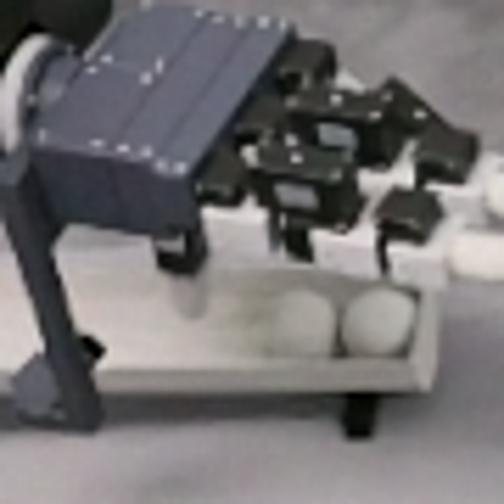

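Request:
move --arm1 '{"joints":{"joint2_rad":1.7244,"joint3_rad":1.0035,"joint4_rad":-0.8547},"min_time_s":2}' --arm2 '{"joints":{"joint1_rad":-1.45,"joint2_rad":1.7,"joint3_rad":1.75,"joint4_rad":0.2,"joint5_rad":0,"joint6_rad":0.12},"min_time_s":6}' --cameras '["arm1_cam_wrist","cam_gap_1"]'

Request:
zoom_image --camera "cam_gap_1" --region '[0, 30, 90, 120]'

Scene clock: 2384.53 s.
Joint torques (N m): arm1=[1.96 -12.22 6.5 0.64 1.29 0.03] | arm2=[3.14 -18.14 8.16 2.62 -0.15 -0.25] | arm3=[1.44 -16.91 8.13 0.47 1.11 0.02]
Heat: arm1: hottest joint2_rad 34 °C; arm2: hottest joint2_rad 39 °C; arm3: hottest joint2_rad 32 °C.
move: arm1 done; arm2 done
Joint velocities: within noise
arm1.joint_positions: joint1_rad=-0.231 joint2_rad=+1.710 joint3_rad=+0.999 joint4_rad=-0.867 joint5_rad=+1.499 joint6_rad=-1.541 hand_index_mcp=+0.135 hand_index_abd=-0.103 hand_index_pip=-0.806 hand_index_dip=+0.699 hand_middle_mcp=+0.745 hand_middle_abd=+0.000 hand_middle_pip=+0.576 hand_middle_dip=+0.696 hand_ring_mcp=+0.746 hand_ring_abd=+0.000 hand_ring_pip=+0.576 hand_ring_dip=+0.696 hand_thumb_cmc=-0.571 hand_thumb_axl=+0.678 hand_thumb_mcp=+0.337 hand_thumb_ipl=+0.170 hand_current_limit=+0.400 hand_speed=-0.400
arm1.joint_status: all done
arm1.hand_state: goal,goal,goal,goal,goal,goal,goal,goal,goal,goal,goal,goal,goal,goal,goal,goal
arm1.index_mcp_current_ma: -4
arm1.index_abd_current_ma: 0
arm1.index_pip_current_ma: 2
arm1.index_dip_current_ma: 1
arm1.middle_mcp_current_ma: -4
arm1.middle_abd_current_ma: 0
arm1.middle_pip_current_ma: 0
arm1.middle_dip_current_ma: 0
arm1.ring_mcp_current_ma: -3
arm1.ring_abd_current_ma: 0
arm1.ring_pip_current_ma: 0
arm1.ring_dip_current_ma: 0
arm1.thumb_cmc_current_ma: 0
arm1.thumb_axl_current_ma: 0
arm1.thumb_mcp_current_ma: -1
arm1.thumb_ipl_current_ma: 0
arm1.hand_goal_index_mcp: 0.144
arm1.hand_goal_index_abd: -0.106
arm1.hand_goal_index_pip: -0.812
arm1.hand_goal_index_dip: 0.696
arm1.hand_goal_middle_mcp: 0.754
arm1.hand_goal_middle_abd: 0.000
arm1.hand_goal_middle_pip: 0.576
arm1.hand_goal_middle_dip: 0.696
arm1.hand_goal_ring_mcp: 0.754
arm1.hand_goal_ring_abd: 0.000
arm1.hand_goal_ring_pip: 0.576
arm1.hand_goal_ring_dip: 0.696
arm1.hand_goal_thumb_cmc: -0.570
arm1.hand_goal_thumb_axl: 0.678
arm1.hand_goal_thumb_mcp: 0.340
arm1.hand_goal_thumb_ipl: 0.168
arm1.hand: x=-1.3482 y=+0.5229 z=+0.9105 quat_wxyz=(+0.449, -0.471, +0.557, -0.517) (m; scene frame)
arm1.hand_target: x=-1.3533 y=+0.5302 z=+0.9066 quat_wxyz=(+0.457, -0.470, +0.556, -0.511) (m; scene frame)
arm1.hand_status: not commanded
arm2.joint_positions: joint1_rad=-1.458 joint2_rad=+1.742 joint3_rad=+1.748 joint4_rad=+0.179 joint5_rad=+0.001 joint6_rad=+0.130 hand_index_mcp=-0.341 hand_index_abd=+0.001 hand_index_pip=-0.882 hand_index_dip=+0.408 hand_middle_mcp=-0.077 hand_middle_abd=-0.007 hand_middle_pip=-0.690 hand_middle_dip=+0.052 hand_ring_mcp=-0.340 hand_ring_abd=+0.001 hand_ring_pip=-0.882 hand_ring_dip=+0.409 hand_thumb_cmc=+0.722 hand_thumb_axl=+0.677 hand_thumb_mcp=+0.226 hand_thumb_ipl=+0.168 hand_current_limit=+0.400 hand_speed=-0.800
arm2.joint_status: all done
arm2.hand_state: goal,goal,goal,goal,blocked,goal,blocked,goal,goal,goal,goal,goal,goal,goal,goal,goal
arm2.index_mcp_current_ma: 5
arm2.index_abd_current_ma: 3
arm2.index_pip_current_ma: -1
arm2.index_dip_current_ma: 9
arm2.middle_mcp_current_ma: 385
arm2.middle_abd_current_ma: -26
arm2.middle_pip_current_ma: 335
arm2.middle_dip_current_ma: 36
arm2.ring_mcp_current_ma: 8
arm2.ring_abd_current_ma: 2
arm2.ring_pip_current_ma: -2
arm2.ring_dip_current_ma: 11
arm2.thumb_cmc_current_ma: 39
arm2.thumb_axl_current_ma: -4
arm2.thumb_mcp_current_ma: -1
arm2.thumb_ipl_current_ma: -2
arm2.hand_goal_index_mcp: -0.342
arm2.hand_goal_index_abd: 0.000
arm2.hand_goal_index_pip: -0.882
arm2.hand_goal_index_dip: 0.406
arm2.hand_goal_middle_mcp: -0.160
arm2.hand_goal_middle_abd: 0.000
arm2.hand_goal_middle_pip: -0.760
arm2.hand_goal_middle_dip: 0.044
arm2.hand_goal_ring_mcp: -0.342
arm2.hand_goal_ring_abd: 0.000
arm2.hand_goal_ring_pip: -0.882
arm2.hand_goal_ring_dip: 0.406
arm2.hand_goal_thumb_cmc: 0.714
arm2.hand_goal_thumb_axl: 0.678
arm2.hand_goal_thumb_mcp: 0.226
arm2.hand_goal_thumb_ipl: 0.168
arm2.hand: x=+0.7525 y=+0.0674 z=+1.4425 quat_wxyz=(+0.456, +0.448, +0.463, +0.614) (m; scene frame)
arm2.hand_target: x=+0.7281 y=+0.0701 z=+1.4796 quat_wxyz=(+0.469, +0.426, +0.449, +0.630) (m; scene frame)
arm2.hand_status: not commanded
arm3: as last shown
pictures: arm1_cam_wrist, cam_gap_1
camera_calibration:
arm1_cam_wrist: T_world_to_cam=[[0.139718, 0.765016, -0.628673, 0.399238], [-0.633497, 0.557022, 0.537036, -1.6825], [0.761026, 0.323229, 0.562462, 0.467614], [0, 0, 0, 1]] pos_world=[-1.47751, 0.480619, 0.891536]

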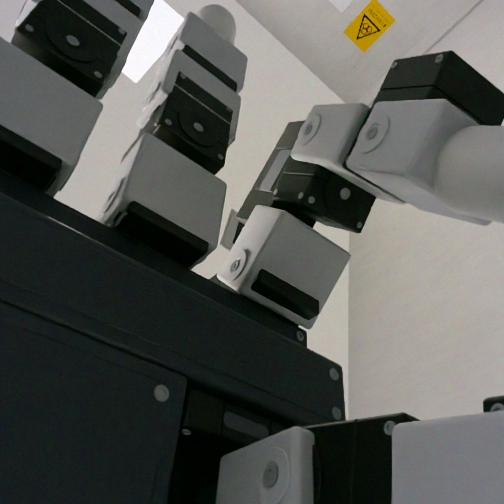

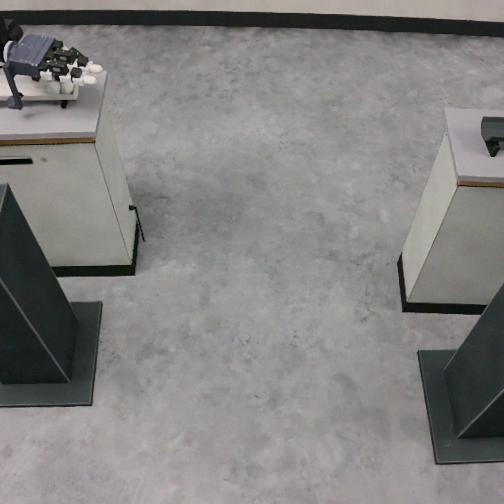

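Scaled by 5.600.

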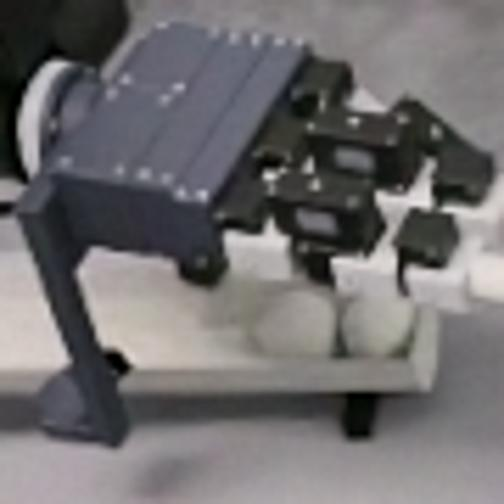

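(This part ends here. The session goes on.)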